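# Cap every exposed screw end on the standing housing

## Task

Fit a protective cap onto each bare screw end that protrudes from the housing, pressing every cap fully home, and make sure the housing is still upright at the end.

## Robot and tools

Robot: two arms, left_arm and right_arm. right_arm has a five-finger right hand; left_arm has the mirrored left hand. Base poses in the scene frame: left_arm at (-0.016, +0.324, 0) m, quat_wxyz (+1.000, 0, 0, +0.015); right_arm at (+0.040, -0.277, 0) m, quat_wxyz (+1.000, 0, 0, +0.013). A camera stand sits behind the arms. Loose parts may occasionally get bumped by an outside push.

Scene frame: origin on the table surface, halfway between the two nominal bases. +z is up, +x points out across the table, and left_arm is on the +y side. Image left and right do not match these names. Reported end_effector_position (m) and end_effector_quat_wxyz are in this frame and may be a few cm off, more at long reach.

Hand point: a spot fixed to the palm, 0.05 m in front of it and 0.15 m from the wrist mounting face along the fingers. Its +z runs along the straight fingers, +y leaves the palm, +x crosses the palm away from the thumb on the right hand and toward the thumb on the left hand. Straight fingers extend 0.06-0.07 m past the point and lie 0.06 m behind it in -y. A wrist bracket on the little-finger side can collide with things.

The 28-number row, one list covering both arms, each value in [-1, 1]: left_arm dx, dy, dz, rx, ry, rz; left hand little, ring, middle, index, thumb_bend, thumb_turn, force_limit, speed; then the same 14 for right_arm and its hand. Always send all 28, even if one arm is idle.

Arm numbers: dx, dy, dz, rx, ry, rz are offsets, not poses. They are measured from that arm's Hand target as it stood when the action or move began, along that Hand target's own axes. 1.0 equals 0.6 m for translation or 180 degrees for rotation. rx, ry, rz form a single rotation vector. Sending the same offset twice moves the hand twice as far. Six zeros re-request the current Hand target; use that to re-command an arm.

Hand numbers: each of the six motors is an absolute target. +1 is open or straight and -1 is closed. For thumb_turn, -1 puts the thumb in front of the palm, facing the fingers. force_limit runs from about 0 N at -1 to 10 N at +1 (15 N for the two thumb motors). speed runs from nearly 0 at -1 to full at +0.48 and above. A motor moves only when its target changes by 0.002 or more. Once stopped, it locks; load above 15 N can shove it. To keep a hand unchanged, repeat the eight numbers you last sent for it. Before you have sent any, use its hand_measured plus hand_force_limit and hand_speed. For a gentle grip, close with speed at or below -0.94. An opposed grip suits parts 0.035-0.065 m thick, and handles down to about 0.025 m. To squeeze harder, raise force_limit and also send a target further closed than hand_measured.

execute_actions(actions, cameras): actions is a list of actions. Each action has up to 15 rows, one per 1/30 s step; if fewer, the last row is held. Every row counts from the action's starting Hand target, not from the row before. cameras is a list of names, ["all"], or []. Images come back by default only when actions is empty.

move(target, speed, blend, blocking, cameras): drives each hand point in a straight line toward its offset pose. target is one 28-number row, or up to 15 rows. Every row counts from the same starting Hand targets. speed is in m/s, 0.002 to 4.3, default 0.25; turning is capped at twice that in rad/s. It can be one number or one per target. blend in metres rounds corners between targets; 0 stops at each. Total time is capped at 10 s. Hand-motor changes in later rows are applied when the arms arrive there. The path does not avoid obstacles or the other arm. Keep paths away from an arm's own base. Faster moves lag, overshoot and hit harder, and aiming past a contact presses harder. blocking=false returns after about 0.5 s while the motion continues.

wait(seconds 0-10), stop() (brakes a running move), zoom_image(camera, region [x0,y0,x1,y1] pixels, at most 504x504) on cam_high, cam_left_wrist or cam_right_wrist, show_instructions(), finished_scene(scene=1). finished_scene is final: call it only once every cap is fully seated and the housing stands by itself.

Results: joint positions, velocities and torques, Hand target, end-effector pose, and hand_measured, hand_stopped_by (moving, target, force, stalled, fault) and hand_load_n. All hand lists are in the same six-motor order. hand_load_n is positive when something pushes a finger open; it dropping to about 0 means a grip was lost. A move adds a "move:" line: done (within 10 mm and 2 degrees), off_target, moving, held or fault, plus any limits (paced means clipped, held means steps were withheld). Being 1-3 cm short, sometimes 5 cm, usually low, is normal friction or sag, not proof of contact. Send the missing offset if needed. The controller clips commanded rotation to 40 degrees of the current orientation per step.

Cameras: cam_high is fixed; the wrist cameras move with their arms. All are 896x504 and calibrated only approximately.

Avoid: dropping caps or moving parts off the table, releasing parts while they move, knocking the housing over, and hitting fixed or heavy objects hard. Avoid any contact or squeeze between the two hands; never close a hand on the other's fingers. Avoid excessive finger force and long stretched-out or straining poses that overheat motors. A MOTOR HOT line warns of this, and at 100 °C the arm drops for 30-60 s. Arm stops cost time. A blocked arm keeps pushing until commanded back past its hand point.

Each tool is called after ">>>" by a JSON object that holds its "fn" and its "kwargs", one argument or row to a line.

Reference images:

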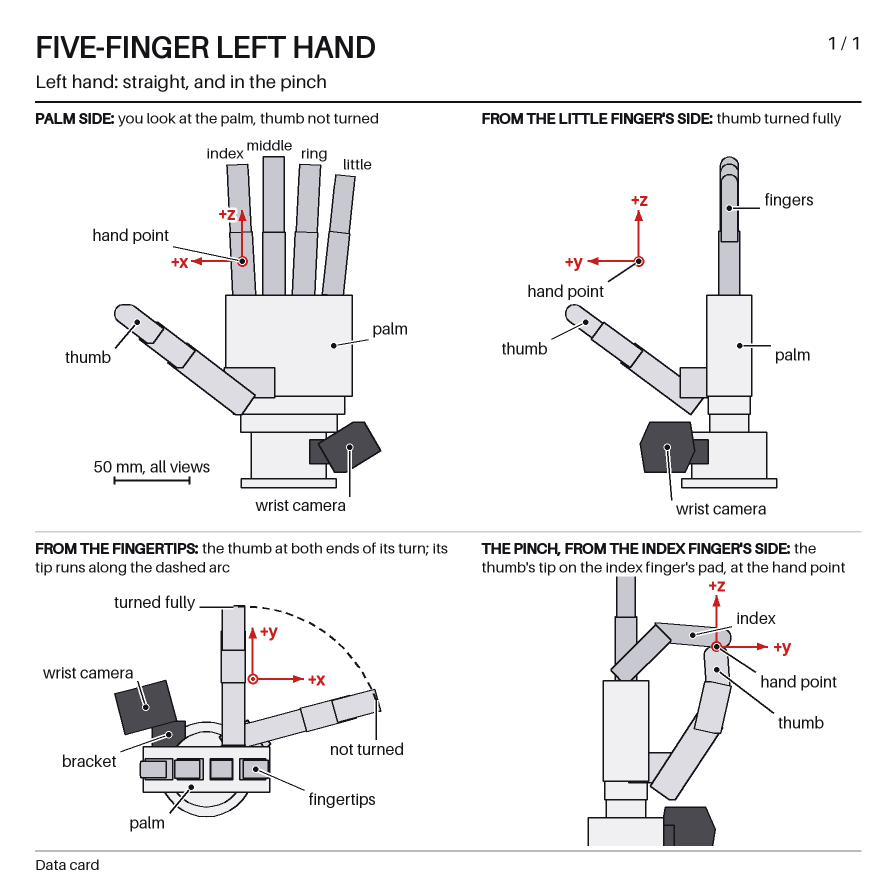

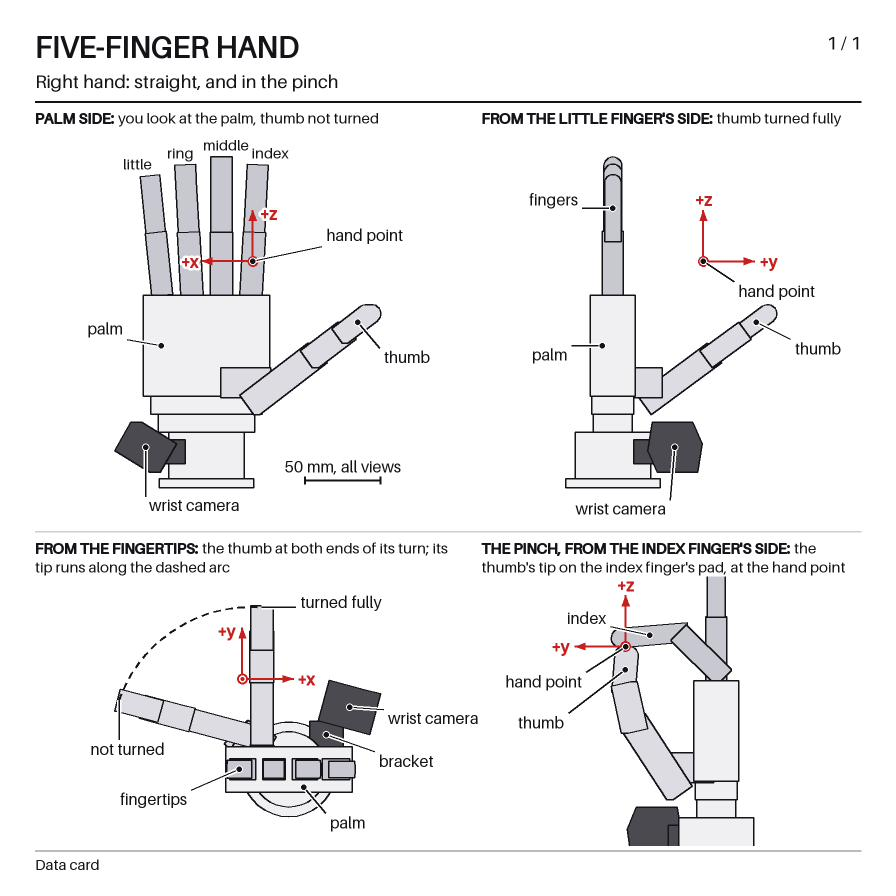

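## Session

>>> {"fn": "execute_actions", "kwargs": {
  "actions": []
}}

Scene clock: 0.00 s.
left_arm: end_effector_position=(+0.3729, +0.3459, +0.2425) hand_measured=(+1.000, +1.000, +1.000, +1.000, +1.000, +1.000) hand_load_n=(+0.0, +0.0, +0.0, +0.0, +0.0, +0.0) hand_stopped_by=(target, target, target, target, target, target) hand_force_limit=0.00 hand_speed=-0.80 end_effector_quat_wxyz=(+0.007, +0.994, -0.112, -0.007) | right_arm: end_effector_position=(+0.6809, -0.3097, +0.2995) hand_measured=(+1.000, +1.000, +1.000, +1.000, +1.000, +1.000) hand_load_n=(+0.0, +0.0, +0.0, +0.0, +0.0, +0.0) hand_stopped_by=(target, target, target, target, target, target) hand_force_limit=0.00 hand_speed=-0.80 end_effector_quat_wxyz=(+0.396, +0.554, -0.405, +0.611)
Joint positions: left_arm=[0.206 1.348 1.336 -1.575 0.009 -1.111] | right_arm=[0.243 1.999 1.556 0.997 1.457 -2.066]
Joint velocities: within noise
Joint torques (N m): no reading
Motor temperatures (°C): left_arm=[30 26 26 26 23 25] | right_arm=[30 28 27 26 24 21]
Heat: left arm: hottest waist 30 °C; right arm: hottest waist 30 °C.
Hand target: left_arm +0.3788, +0.3473, +0.2499; +0.004, +0.994, -0.112, +0.003 | right_arm +0.6851, -0.3086, +0.2981; +0.395, +0.552, -0.406, +0.611

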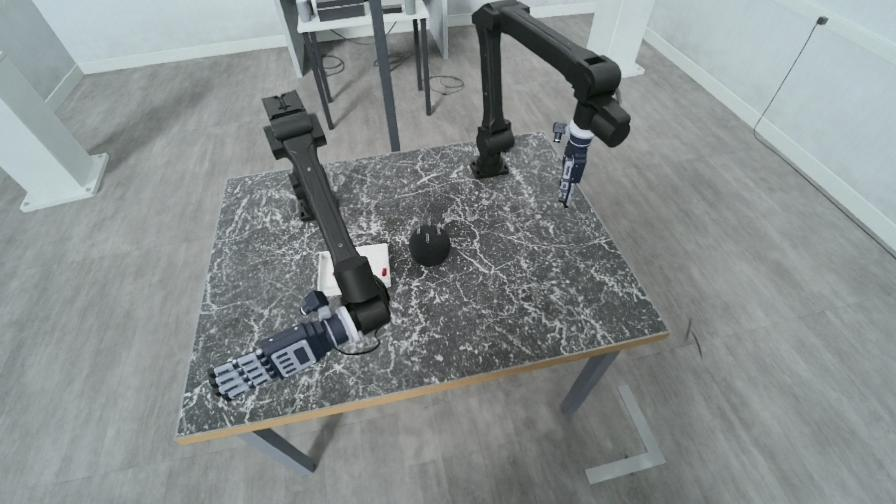

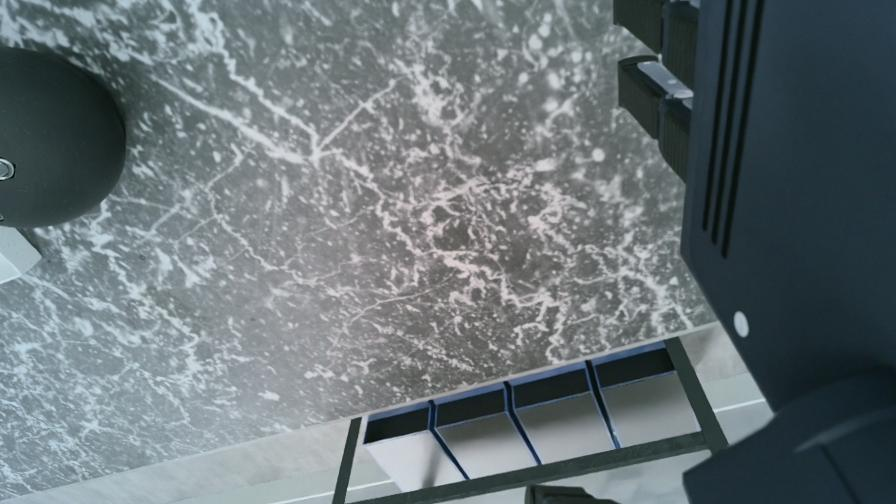

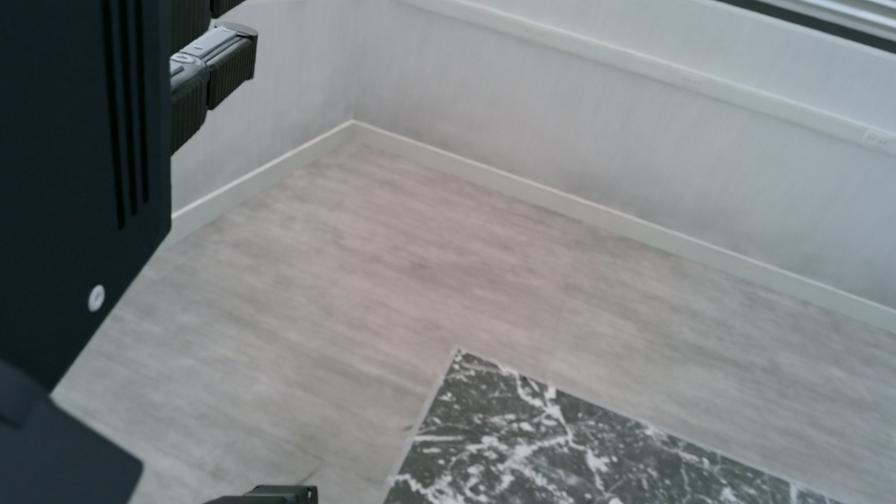

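>>> {"fn": "zoom_image", "kwargs": {
  "camera": "cam_high",
  "region": [300, 190, 500, 310]
}}

>>> {"fn": "zoom_image", "kwargs": {
  "camera": "cam_left_wrist",
  "region": [0, 40, 200, 290]
}}

Scaled by 2.520.

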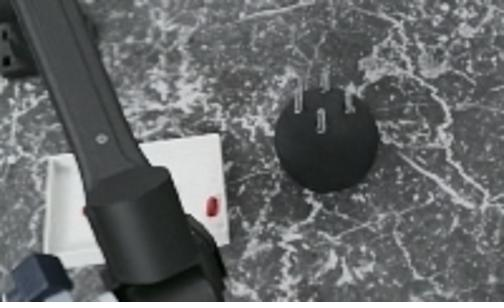

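Scaled by 2.016.

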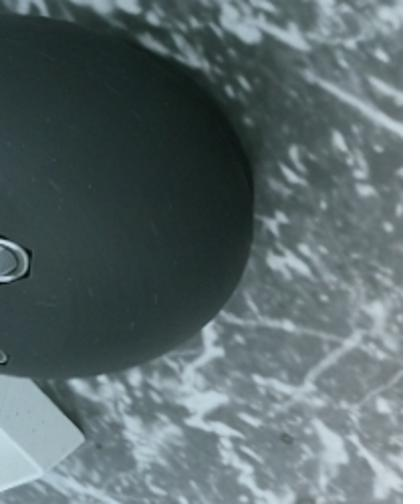

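>>> {"fn": "move", "kwargs": {
  "target": [0,0,0,0,0,0,1,1,1,1,1,1,0,-0.8,-0.0442,0.5038,-0.1212,-0.1092,-0.5088,0.0738,1,1,1,1,1,1,0,-0.8],
  "speed": 0.3,
  "cameras": ["all"]
}}

Scene clock: 12.93 s.
left_arm: end_effector_position=(+0.3729, +0.3459, +0.2425) hand_measured=(+1.000, +1.000, +1.000, +1.000, +1.000, +1.000) hand_load_n=(+0.0, +0.0, +0.0, +0.0, +0.0, +0.0) hand_stopped_by=(target, target, target, target, target, target) hand_force_limit=0.00 hand_speed=-0.80 end_effector_quat_wxyz=(+0.007, +0.994, -0.112, -0.007) | right_arm: end_effector_position=(+0.3823, -0.3530, +0.2515) hand_measured=(+1.000, +1.000, +1.000, +1.000, +1.000, +1.000) hand_load_n=(+0.0, +0.0, +0.0, +0.0, +0.0, +0.0) hand_stopped_by=(target, target, target, target, target, target) hand_force_limit=0.00 hand_speed=-0.80 end_effector_quat_wxyz=(+0.305, +0.518, -0.481, +0.639)
Joint positions: left_arm=[0.206 1.348 1.336 -1.575 0.009 -1.111] | right_arm=[0.346 1.268 0.585 1.064 1.565 -1.649]
Joint torques (N m): left_arm=[-1.2 -7.12 11.21 0.44 -0.04 0.08] | right_arm=[-0.62 -8.64 7.12 1.21 -0.32 0.17]
Heat: left arm: hottest waist 30 °C; right arm: hottest waist 30 °C.
Hand target: left_arm +0.3788, +0.3473, +0.2499; +0.004, +0.994, -0.112, +0.003 | right_arm +0.3797, -0.3498, +0.2491; +0.184, +0.653, -0.628, +0.382
Off the commanded pose: left_arm 0.010 m, 1 deg | right_arm 0.005 m, 90 deg; orientation clipped.
joint sent to its limit (right arm) — joint 5 (wrist yaw), upper limit. The joint targets are off in orientation, not in position.
move: off_target (right_arm); limits=paced
camera_calibration:
cam_right_wrist: T_world_to_cam=[[-0.931281, -0.364219, -0.0078373, 0.22895], [-0.207706, 0.548518, -0.80993, 0.463744], [0.29929, -0.752644, -0.586475, -0.116886], [0, 0, 0, 1]] pos_world=[0.344522, -0.258958, 0.308844]

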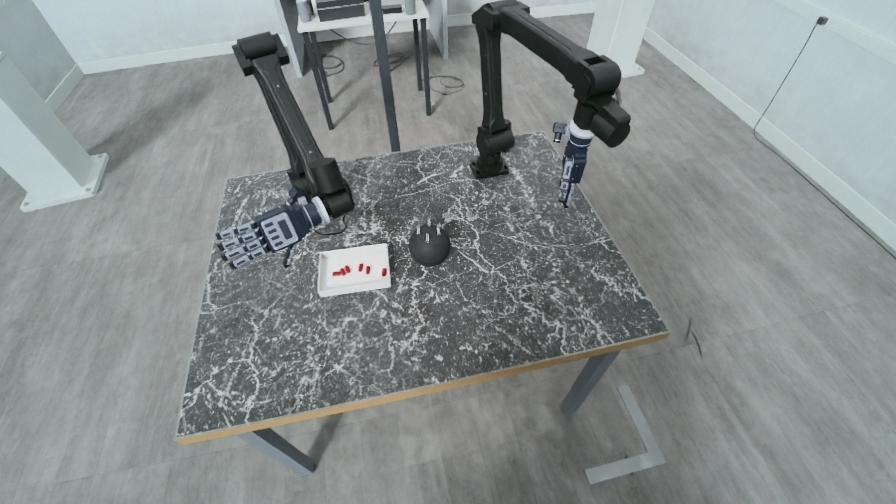

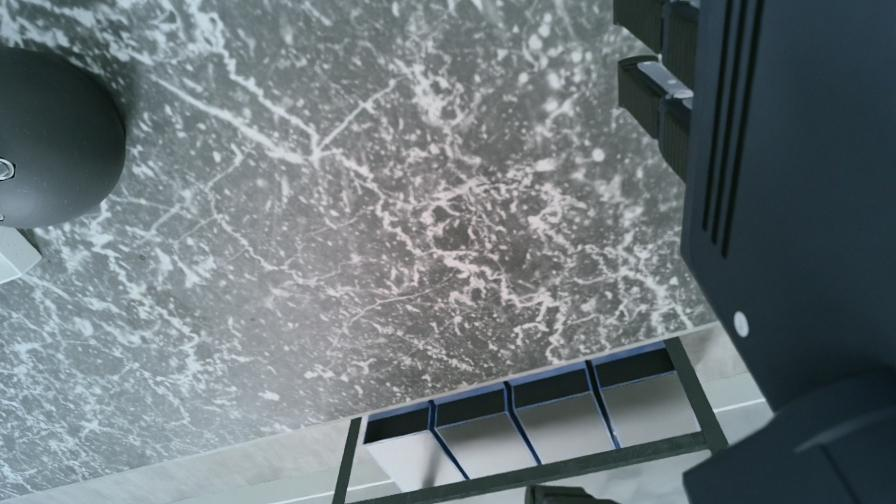

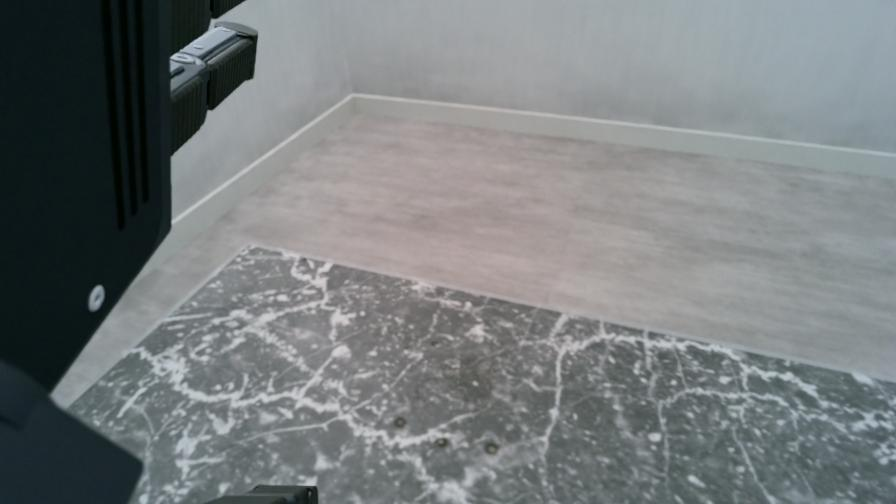

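>>> {"fn": "zoom_image", "kwargs": {
  "camera": "cam_high",
  "region": [310, 210, 470, 300]
}}

>>> {"fn": "zoom_image", "kwargs": {
  "camera": "cam_high",
  "region": [395, 210, 465, 270]
}}

>>> {"fn": "zoom_image", "kwargs": {
  "camera": "cam_high",
  "region": [315, 240, 395, 300]
}}

Scaled by 3.150.

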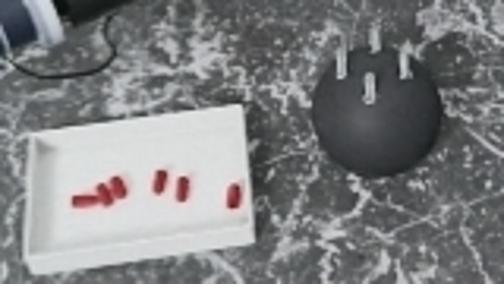

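Scaled by 7.200.

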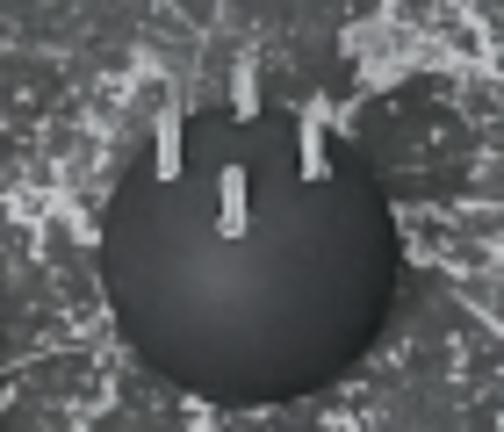

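Scaled by 6.300.

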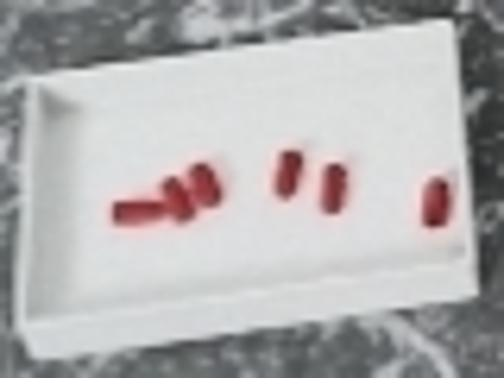

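>>> {"fn": "move", "kwargs": {
  "target": [
    [0,0,0,0,0,0,1,1,1,1,1,1,0,-0.8,-0.0105,-0.2250,-0.0607,0.4022,0.1342,-0.2199,1,1,1,1,1,1,0,-0.8],
    [0,0,0,0,0,0,1,1,1,1,1,1,0,-0.8,-0.0268,0.0785,-0.0363,0.0651,-0.2507,0.0792,1,1,1,1,1,1,0,-0.8]
  ],
  "speed": 0.4,
  "cameras": ["all"]
}}

Scene clock: 22.93 s.
left_arm: end_effector_position=(+0.3729, +0.3459, +0.2425) hand_measured=(+1.000, +1.000, +1.000, +1.000, +1.000, +1.000) hand_load_n=(+0.0, +0.0, -0.5, +0.0, +0.0, +0.0) hand_stopped_by=(target, target, target, target, target, target) hand_force_limit=0.00 hand_speed=-0.80 end_effector_quat_wxyz=(+0.007, +0.994, -0.112, -0.007) | right_arm: end_effector_position=(+0.3205, -0.3248, +0.2210) hand_measured=(+1.000, +1.000, +1.000, +1.000, +1.000, +1.000) hand_load_n=(+0.0, +0.0, +0.0, +0.0, +0.0, -0.5) hand_stopped_by=(target, target, target, target, target, target) hand_force_limit=0.00 hand_speed=-0.80 end_effector_quat_wxyz=(-0.176, +0.692, -0.678, +0.172)
Joint positions: left_arm=[0.206 1.348 1.336 -1.575 0.009 -1.111] | right_arm=[-0.341 0.898 0.943 -1.142 -0.158 -0.298]
Joint torques (N m): left_arm=[-0.79 -7.47 11.26 0.39 0 0.06] | right_arm=[-2.37 -4.6 15.01 0.55 -0.26 0.16]
Motor temperatures (°C): left_arm=[30 27 31 26 23 25] | right_arm=[30 29 30 26 24 21]
Heat: left arm: hottest elbow 31 °C; right arm: hottest waist 30 °C.
Hand target: left_arm +0.3788, +0.3473, +0.2499; +0.004, +0.994, -0.112, +0.003 | right_arm +0.3299, -0.3299, +0.2400; -0.183, +0.683, -0.683, +0.183
Off the commanded pose: left_arm 0.010 m, 1 deg | right_arm 0.022 m, 2 deg.
move: off_target (right_arm)
camera_calibration:
cam_right_wrist: T_world_to_cam=[[-0.836558, -0.307936, -0.453152, 0.267766], [-0.501264, 0.764037, 0.406181, 0.30602], [0.221147, 0.566942, -0.793518, 0.404323], [0, 0, 0, 1]] pos_world=[0.287983, -0.380584, 0.317877]

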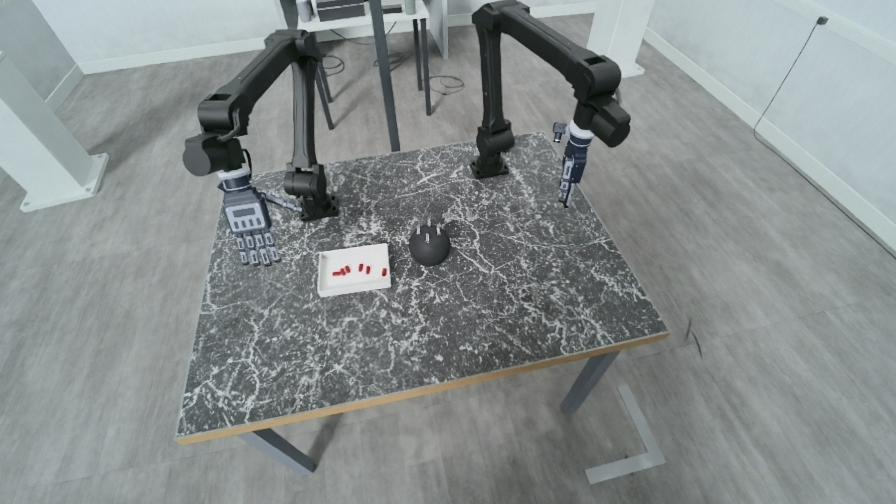

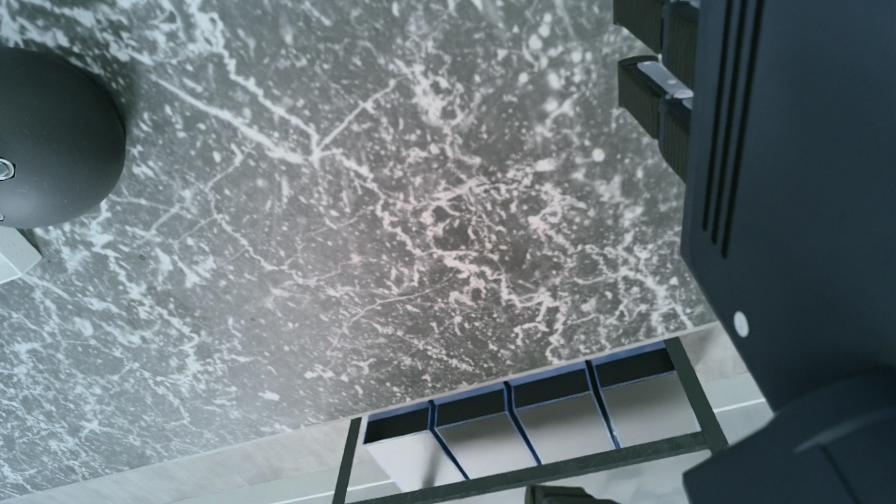

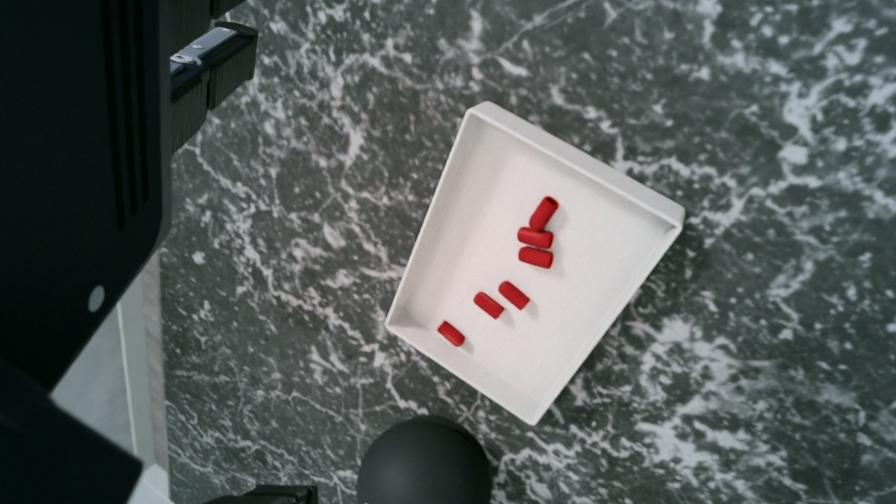

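>>> {"fn": "zoom_image", "kwargs": {
  "camera": "cam_right_wrist",
  "region": [380, 180, 620, 380]
}}

Scaled by 2.100.

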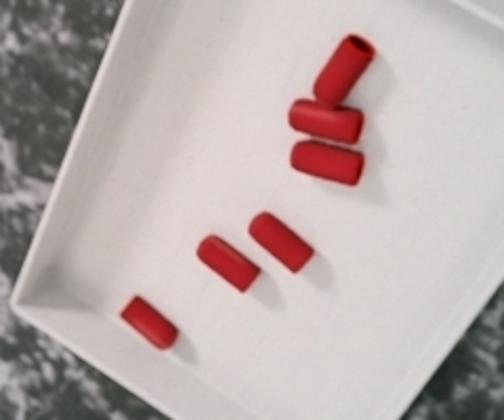

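>>> {"fn": "zoom_image", "kwargs": {
  "camera": "cam_right_wrist",
  "region": [500, 190, 570, 275]
}}

>>> {"fn": "zoom_image", "kwargs": {
  "camera": "cam_right_wrist",
  "region": [430, 275, 540, 355]
}}

Scaled by 5.929.

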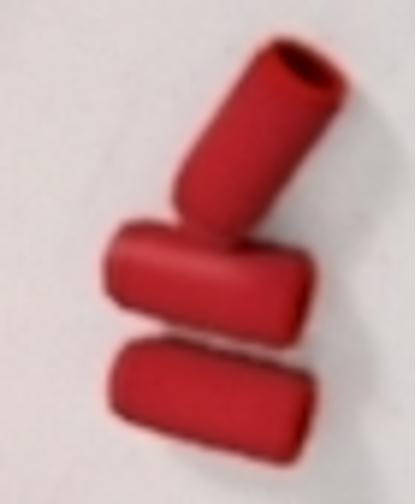

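Scaled by 4.582.

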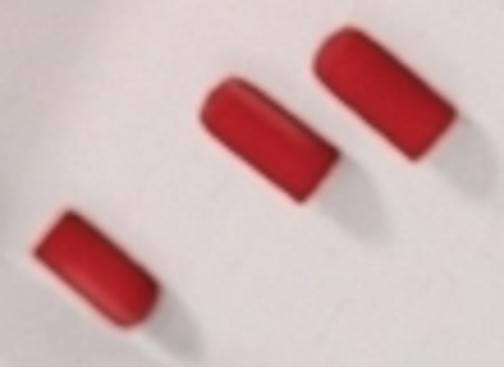

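>>> {"fn": "move", "kwargs": {
  "target": [0,0,0,0,0,0,1,1,1,1,1,1,0,-0.8,-0.3833,-0.0522,-0.1238,0,0,0,1,1,1,1,1,-1,0,-0.5],
  "speed": 0.3,
  "cameras": ["all"]
}}

Scene clock: 38.90 s.
left_arm: end_effector_position=(+0.3729, +0.3459, +0.2425) hand_measured=(+1.000, +1.000, +1.000, +1.000, +1.000, +1.000) hand_load_n=(-0.5, +0.0, +0.0, +0.0, +0.0, +0.0) hand_stopped_by=(target, target, target, target, target, target) hand_force_limit=0.00 hand_speed=-0.80 end_effector_quat_wxyz=(+0.007, +0.994, -0.112, -0.007) | right_arm: end_effector_position=(+0.3151, -0.1078, +0.3021) hand_measured=(+1.000, +1.000, +1.000, +1.000, +1.000, -1.000) hand_load_n=(+0.0, +0.0, +0.0, +0.0, +0.0, +0.0) hand_stopped_by=(target, target, target, target, target, target) hand_force_limit=0.00 hand_speed=-0.50 end_effector_quat_wxyz=(-0.169, +0.686, -0.684, +0.181)
Joint positions: left_arm=[0.206 1.348 1.336 -1.575 0.009 -1.111] | right_arm=[0.52 0.991 1.214 -1.364 0.265 0.484]
Joint torques (N m): left_arm=[-1.32 -7.65 11.14 0.47 -0.05 0.08] | right_arm=[-0.38 -5.3 14.61 0.53 0.23 0.17]
Heat: left arm: hottest elbow 33 °C; right arm: hottest elbow 34 °C.
Hand target: left_arm +0.3788, +0.3473, +0.2499; +0.004, +0.994, -0.112, +0.003 | right_arm +0.3201, -0.1000, +0.3199; -0.183, +0.683, -0.683, +0.183
Off the commanded pose: left_arm 0.010 m, 1 deg | right_arm 0.020 m, 2 deg.
move: off_target (right_arm)
camera_calibration:
cam_right_wrist: T_world_to_cam=[[-0.841754, -0.296913, -0.45088, 0.368959], [-0.485443, 0.781707, 0.391509, 0.105997], [0.236212, 0.548431, -0.802139, 0.342749], [0, 0, 0, 1]] pos_world=[0.281066, -0.161284, 0.39979]

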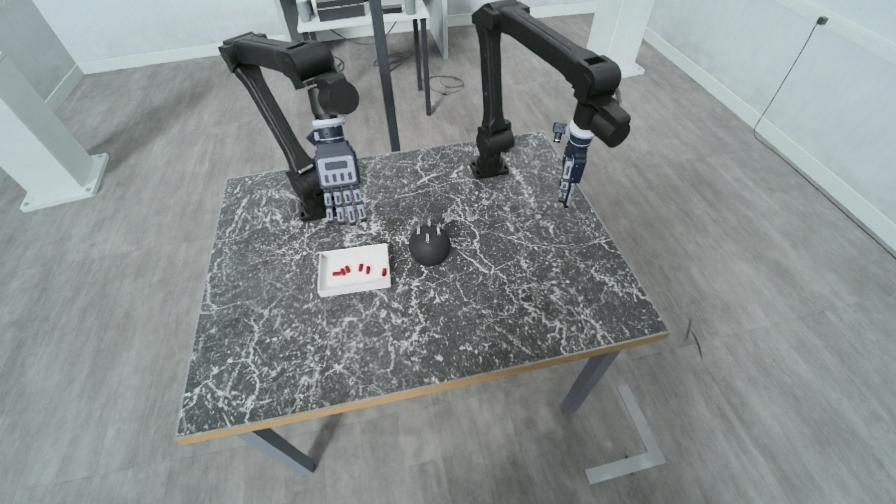

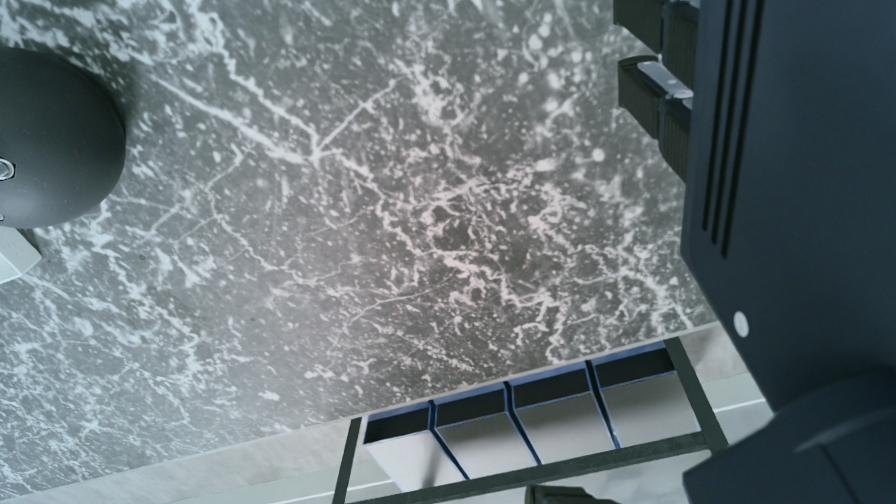

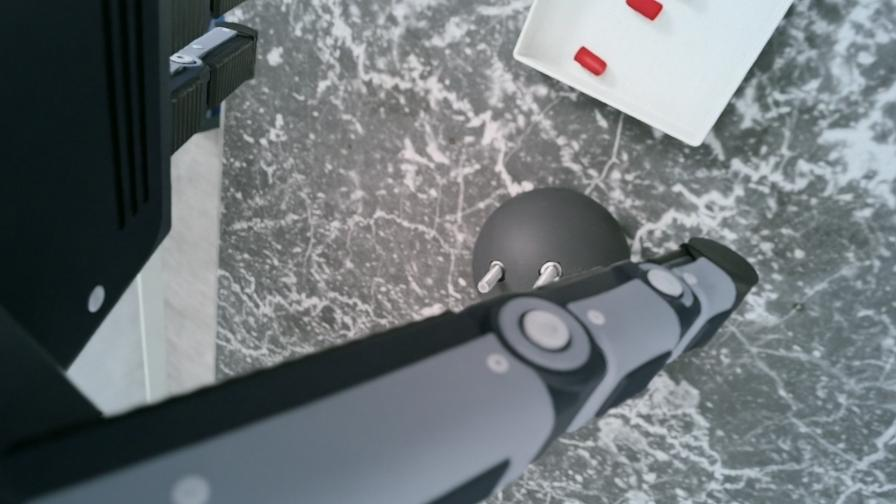

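>>> {"fn": "move", "kwargs": {
  "target": [0,0,0,0,0,0,1,1,1,1,1,1,0,-0.8,0,0,0,0,0,0,1,1,1,1,1,1,0,0],
  "speed": 0.3,
  "cameras": ["cam_right_wrist"]
}}

>>> {"fn": "zoom_image", "kwargs": {
  "camera": "cam_right_wrist",
  "region": [440, 170, 660, 350]
}}

Scene clock: 40.63 s.
left_arm: end_effector_position=(+0.3729, +0.3459, +0.2425) hand_measured=(+1.000, +1.000, +1.000, +1.000, +1.000, +1.000) hand_load_n=(+0.0, +0.0, +0.0, +0.0, +0.0, +0.0) hand_stopped_by=(target, target, target, target, target, target) hand_force_limit=0.00 hand_speed=-0.80 end_effector_quat_wxyz=(+0.007, +0.994, -0.112, -0.007) | right_arm: end_effector_position=(+0.3151, -0.1078, +0.3021) hand_measured=(+1.000, +1.000, +1.000, +1.000, +1.000, +1.000) hand_load_n=(+0.0, +0.0, +0.0, +0.0, +0.0, +0.0) hand_stopped_by=(target, target, target, target, target, target) hand_force_limit=0.00 hand_speed=0.00 end_effector_quat_wxyz=(-0.169, +0.686, -0.684, +0.181)
Joint positions: left_arm=[0.206 1.348 1.336 -1.575 0.009 -1.111] | right_arm=[0.52 0.991 1.214 -1.364 0.265 0.484]
Joint torques (N m): left_arm=[-1.38 -7.24 10.96 0.34 -0.05 0.07] | right_arm=[-0.91 -5.3 14.54 0.57 0.19 0.16]
Heat: left arm: hottest elbow 33 °C; right arm: hottest elbow 34 °C.
Hand target: left_arm +0.3788, +0.3473, +0.2499; +0.004, +0.994, -0.112, +0.003 | right_arm +0.3201, -0.1000, +0.3199; -0.183, +0.683, -0.683, +0.183
Off the commanded pose: left_arm 0.010 m, 1 deg | right_arm 0.020 m, 2 deg.
move: off_target (right_arm)
camera_calibration:
cam_right_wrist: T_world_to_cam=[[-0.841801, -0.296511, -0.451057, 0.369137], [-0.485162, 0.781915, 0.391443, 0.1059], [0.236621, 0.548352, -0.802072, 0.34254], [0, 0, 0, 1]] pos_world=[0.281066, -0.161185, 0.39979]
Images, in order (width x height): cam_right_wrist 896x504.

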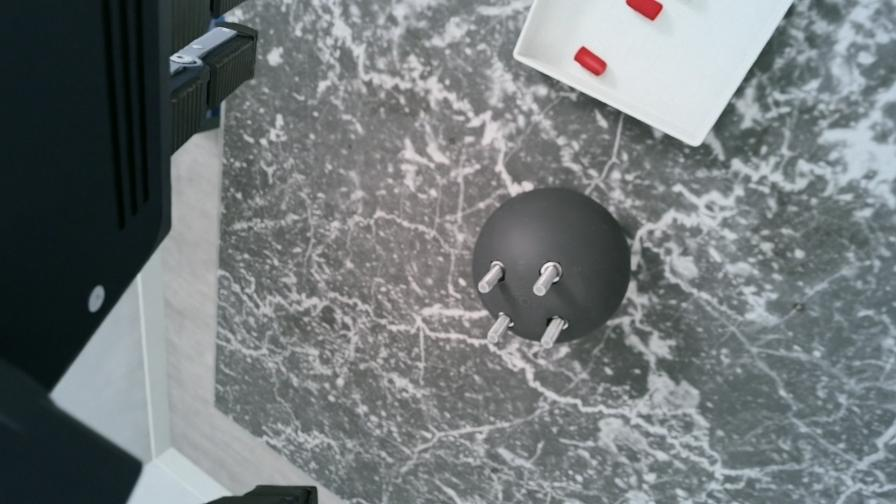

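Scaled by 2.291.

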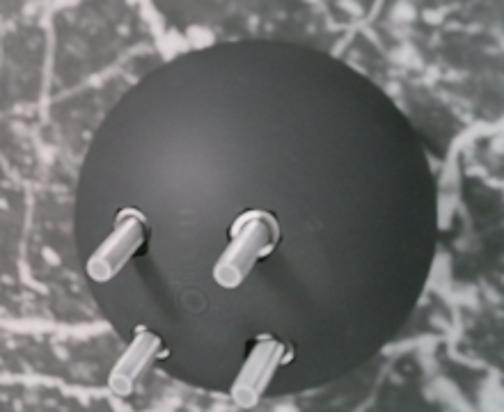

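>>> {"fn": "move", "kwargs": {
  "target": [0,0,0,0,0,0,1,1,1,1,1,1,0,-0.8,0,0,0,0,0,0,-1,-1,-0.1,-0.1,0.3,-1,-0.5,0],
  "speed": 0.3,
  "cameras": ["cam_right_wrist"]
}}

Scene clock: 48.10 s.
left_arm: end_effector_position=(+0.3729, +0.3459, +0.2425) hand_measured=(+1.000, +1.000, +1.000, +1.000, +1.000, +1.000) hand_load_n=(+0.0, +0.0, +0.0, +0.0, +0.0, +0.0) hand_stopped_by=(target, target, target, target, target, target) hand_force_limit=0.00 hand_speed=-0.80 end_effector_quat_wxyz=(+0.007, +0.994, -0.112, -0.007) | right_arm: end_effector_position=(+0.3146, -0.1080, +0.3020) hand_measured=(-1.000, -1.000, -0.100, -0.100, +0.300, -1.000) hand_load_n=(+0.0, +0.0, +0.0, +0.0, +0.0, +0.0) hand_stopped_by=(target, target, target, target, target, target) hand_force_limit=-0.50 hand_speed=0.00 end_effector_quat_wxyz=(-0.169, +0.686, -0.684, +0.181)
Joint positions: left_arm=[0.206 1.348 1.336 -1.575 0.009 -1.111] | right_arm=[0.52 0.991 1.214 -1.366 0.265 0.485]
Joint torques (N m): left_arm=[-1.67 -7.06 11.22 0.64 -0.07 0.08] | right_arm=[-0.5 -5.42 14.42 0.64 0.23 0.14]
Heat: left arm: hottest elbow 34 °C; right arm: hottest elbow 34 °C.
Hand target: left_arm +0.3788, +0.3473, +0.2499; +0.004, +0.994, -0.112, +0.003 | right_arm +0.3201, -0.1000, +0.3199; -0.182, +0.683, -0.683, +0.183
Off the commanded pose: left_arm 0.010 m, 1 deg | right_arm 0.020 m, 2 deg.
move: off_target (right_arm)
camera_calibration:
cam_right_wrist: T_world_to_cam=[[-0.842621, -0.296578, -0.449479, 0.368445], [-0.484272, 0.782382, 0.391611, 0.105593], [0.235521, 0.54765, -0.802875, 0.343179], [0, 0, 0, 1]] pos_world=[0.28077, -0.161283, 0.399787]
Images, in order (width x height): cam_right_wrist 896x504.

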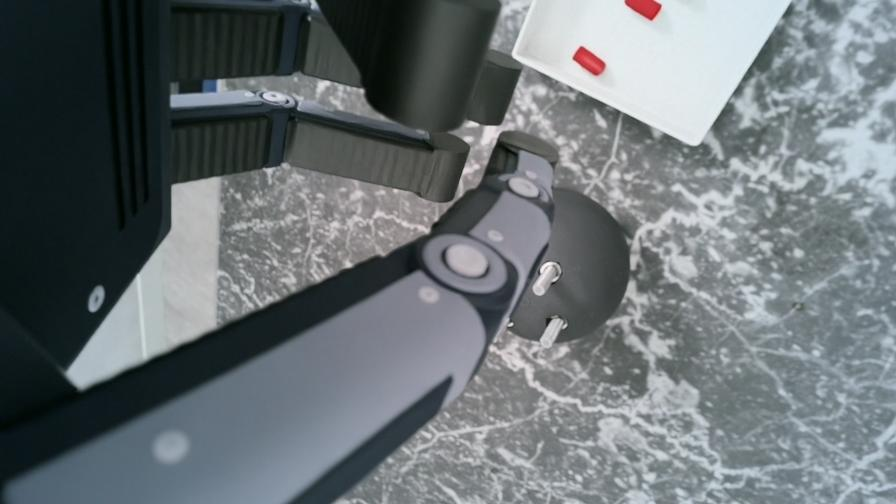

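>>> {"fn": "zoom_image", "kwargs": {
  "camera": "cam_right_wrist",
  "region": [380, 60, 620, 300]
}}

Scaled by 2.100.

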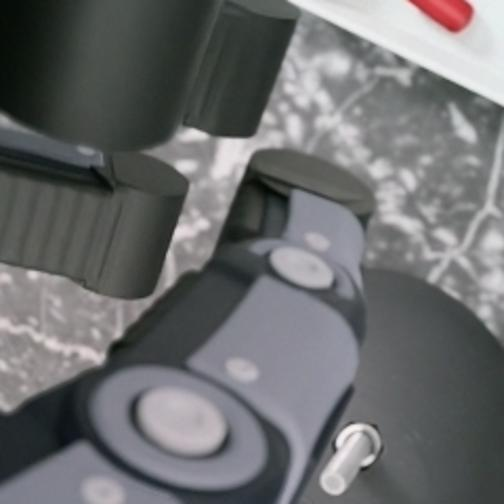

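>>> {"fn": "move", "kwargs": {
  "target": [
    [-0.0237,0.0355,-0.0502,0.2108,0.1645,0.4066,1,1,1,1,1,1,0,-0.8,0.0833,0.0498,0.1058,0.0419,-0.2488,-0.3620,-1,-1,-0.25,-0.25,0.5,-1,-0.5,0],
    [-0.0230,0.2292,0.0847,0.2470,0.5431,0.5489,1,1,1,1,1,1,0,-0.8,0.0283,0.1593,0.3122,0.0419,-0.2488,-0.3620,-1,-1,-0.25,-0.25,0.5,-1,-0.5,0]
  ],
  "speed": 0.3,
  "cameras": ["all"]
}}

Scene clock: 67.83 s.
left_arm: end_effector_position=(+0.3344, +0.2140, +0.2022) hand_measured=(+1.000, +1.000, +1.000, +1.000, +1.000, +1.000) hand_load_n=(+0.0, +0.0, +0.0, +0.0, +0.0, +0.0) hand_stopped_by=(target, target, target, target, target, target) hand_force_limit=0.00 hand_speed=-0.80 end_effector_quat_wxyz=(+0.218, -0.217, +0.675, -0.671) | right_arm: end_effector_position=(+0.3340, -0.1204, +0.1185) hand_measured=(-1.000, -1.000, -0.250, -0.250, +0.500, -1.000) hand_load_n=(+0.0, +0.0, +0.0, +0.0, +0.0, +0.0) hand_stopped_by=(target, target, target, target, target, target) hand_force_limit=-0.50 hand_speed=0.00 end_effector_quat_wxyz=(-0.335, +0.937, -0.089, +0.040)
Joint positions: left_arm=[0.215 1.038 0.402 0.625 1.191 0.013] | right_arm=[0.219 1.154 0.814 -0.882 -0.606 -1.028]
Joint torques (N m): left_arm=[-0.44 -2.84 8.46 2.84 0.04 -0.02] | right_arm=[-0.26 -6.95 8.59 1.48 -0.35 0.15]
Motor temperatures (°C): left_arm=[30 27 35 26 23 25] | right_arm=[30 28 35 26 25 21]
Heat: left arm: hottest elbow 35 °C; right arm: hottest elbow 35 °C.
Hand target: left_arm +0.3349, +0.2158, +0.1999; +0.218, -0.218, +0.673, -0.672 | right_arm +0.3307, -0.1171, +0.1099; -0.332, +0.938, -0.091, +0.032
Off the commanded pose: left_arm 0.003 m, 0 deg | right_arm 0.010 m, 1 deg.
move: done
camera_calibration:
cam_left_wrist: T_world_to_cam=[[-0.138141, -0.134109, 0.981291, -0.124906], [-0.99031, 0.0329804, -0.134903, 0.335864], [-0.0142717, -0.990418, -0.137365, 0.360331], [0, 0, 0, 1]] pos_world=[0.320497, 0.32905, 0.217375]
cam_right_wrist: T_world_to_cam=[[0.151636, -0.785628, -0.599829, -0.0745441], [-0.871319, -0.392771, 0.294165, 0.195871], [-0.4667, 0.478037, -0.744091, 0.417323], [0, 0, 0, 1]] pos_world=[0.376735, -0.181127, 0.208194]

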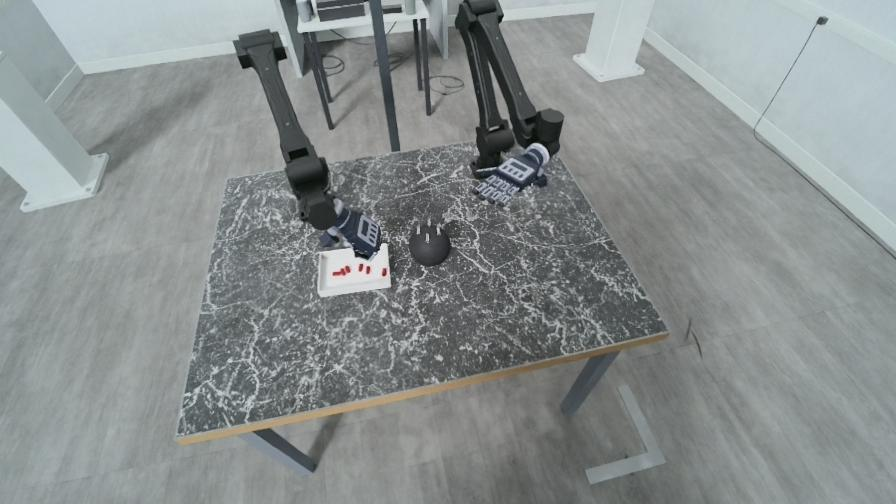

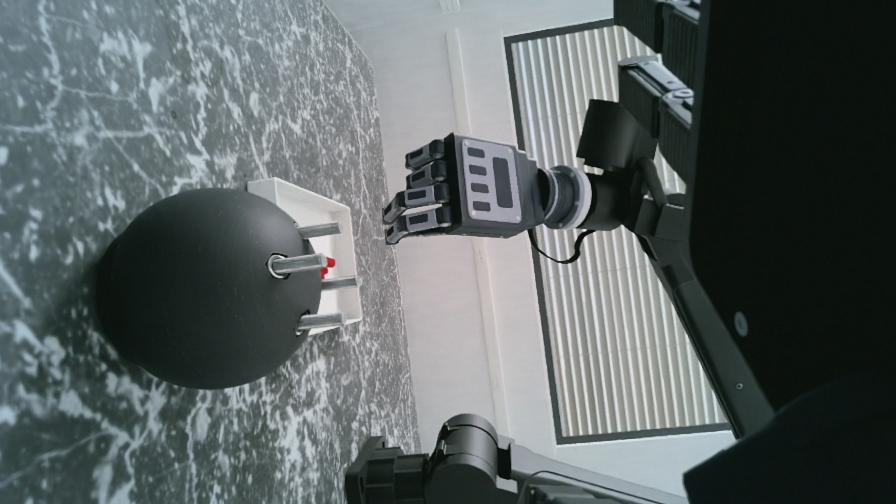

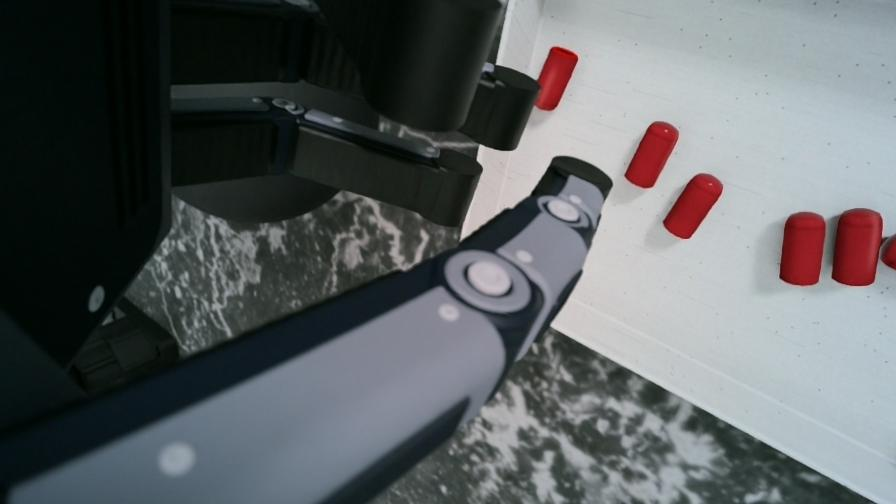

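>>> {"fn": "move", "kwargs": {
  "target": [0,0,0,0,0,0,1,1,1,1,1,1,0,-0.8,-0.0135,0.0698,0.0827,0,0,0,-1,-1,-0.25,-0.25,0.5,-1,-0.5,0],
  "speed": 0.15,
  "cameras": ["cam_right_wrist"]
}}

>>> {"fn": "zoom_image", "kwargs": {
  "camera": "cam_left_wrist",
  "region": [90, 170, 380, 400]
}}

Scene clock: 72.53 s.
left_arm: end_effector_position=(+0.3344, +0.2140, +0.2022) hand_measured=(+1.000, +1.000, +1.000, +1.000, +1.000, +1.000) hand_load_n=(+0.0, +0.0, +0.0, +0.0, +0.0, +0.0) hand_stopped_by=(target, target, target, target, target, target) hand_force_limit=0.00 hand_speed=-0.80 end_effector_quat_wxyz=(+0.217, -0.218, +0.674, -0.671) | right_arm: end_effector_position=(+0.3269, -0.1198, +0.0527) hand_measured=(-1.000, -1.000, -0.250, -0.250, +0.500, -1.000) hand_load_n=(+0.0, +0.0, +0.0, +0.0, +0.0, +0.0) hand_stopped_by=(target, target, target, target, target, target) hand_force_limit=-0.50 hand_speed=0.00 end_effector_quat_wxyz=(-0.335, +0.937, -0.089, +0.040)
Joint positions: left_arm=[0.215 1.039 0.402 0.625 1.191 0.011] | right_arm=[0.227 1.226 0.679 -0.671 -0.604 -1.02]
Joint torques (N m): left_arm=[-0.32 -1.9 8.39 2.85 0.12 -0.05] | right_arm=[-0.5 -7.24 7.99 1.46 -0.36 0.18]
Heat: left arm: hottest elbow 34 °C; right arm: hottest elbow 35 °C.
Hand target: left_arm +0.3349, +0.2158, +0.1999; +0.218, -0.218, +0.673, -0.672 | right_arm +0.3226, -0.1167, +0.0451; -0.332, +0.938, -0.091, +0.032
Off the commanded pose: left_arm 0.003 m, 0 deg | right_arm 0.009 m, 1 deg.
move: done
camera_calibration:
cam_right_wrist: T_world_to_cam=[[0.15128, -0.785798, -0.599696, -0.112398], [-0.870943, -0.392894, 0.295115, 0.20907], [-0.467518, 0.477656, -0.743822, 0.365003], [0, 0, 0, 1]] pos_world=[0.369737, -0.180526, 0.142393]
Images, in order (width x height): cam_right_wrist 896x504.

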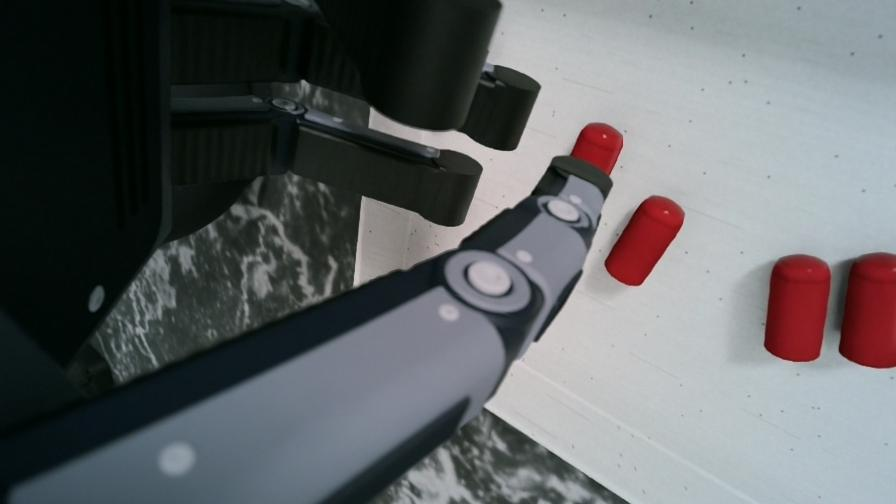

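This scene's latest camera images include none from cam_left_wrist. They are from: cam_right_wrist. cam_left_wrist's image comes with the result of a call that names it in "cameras".


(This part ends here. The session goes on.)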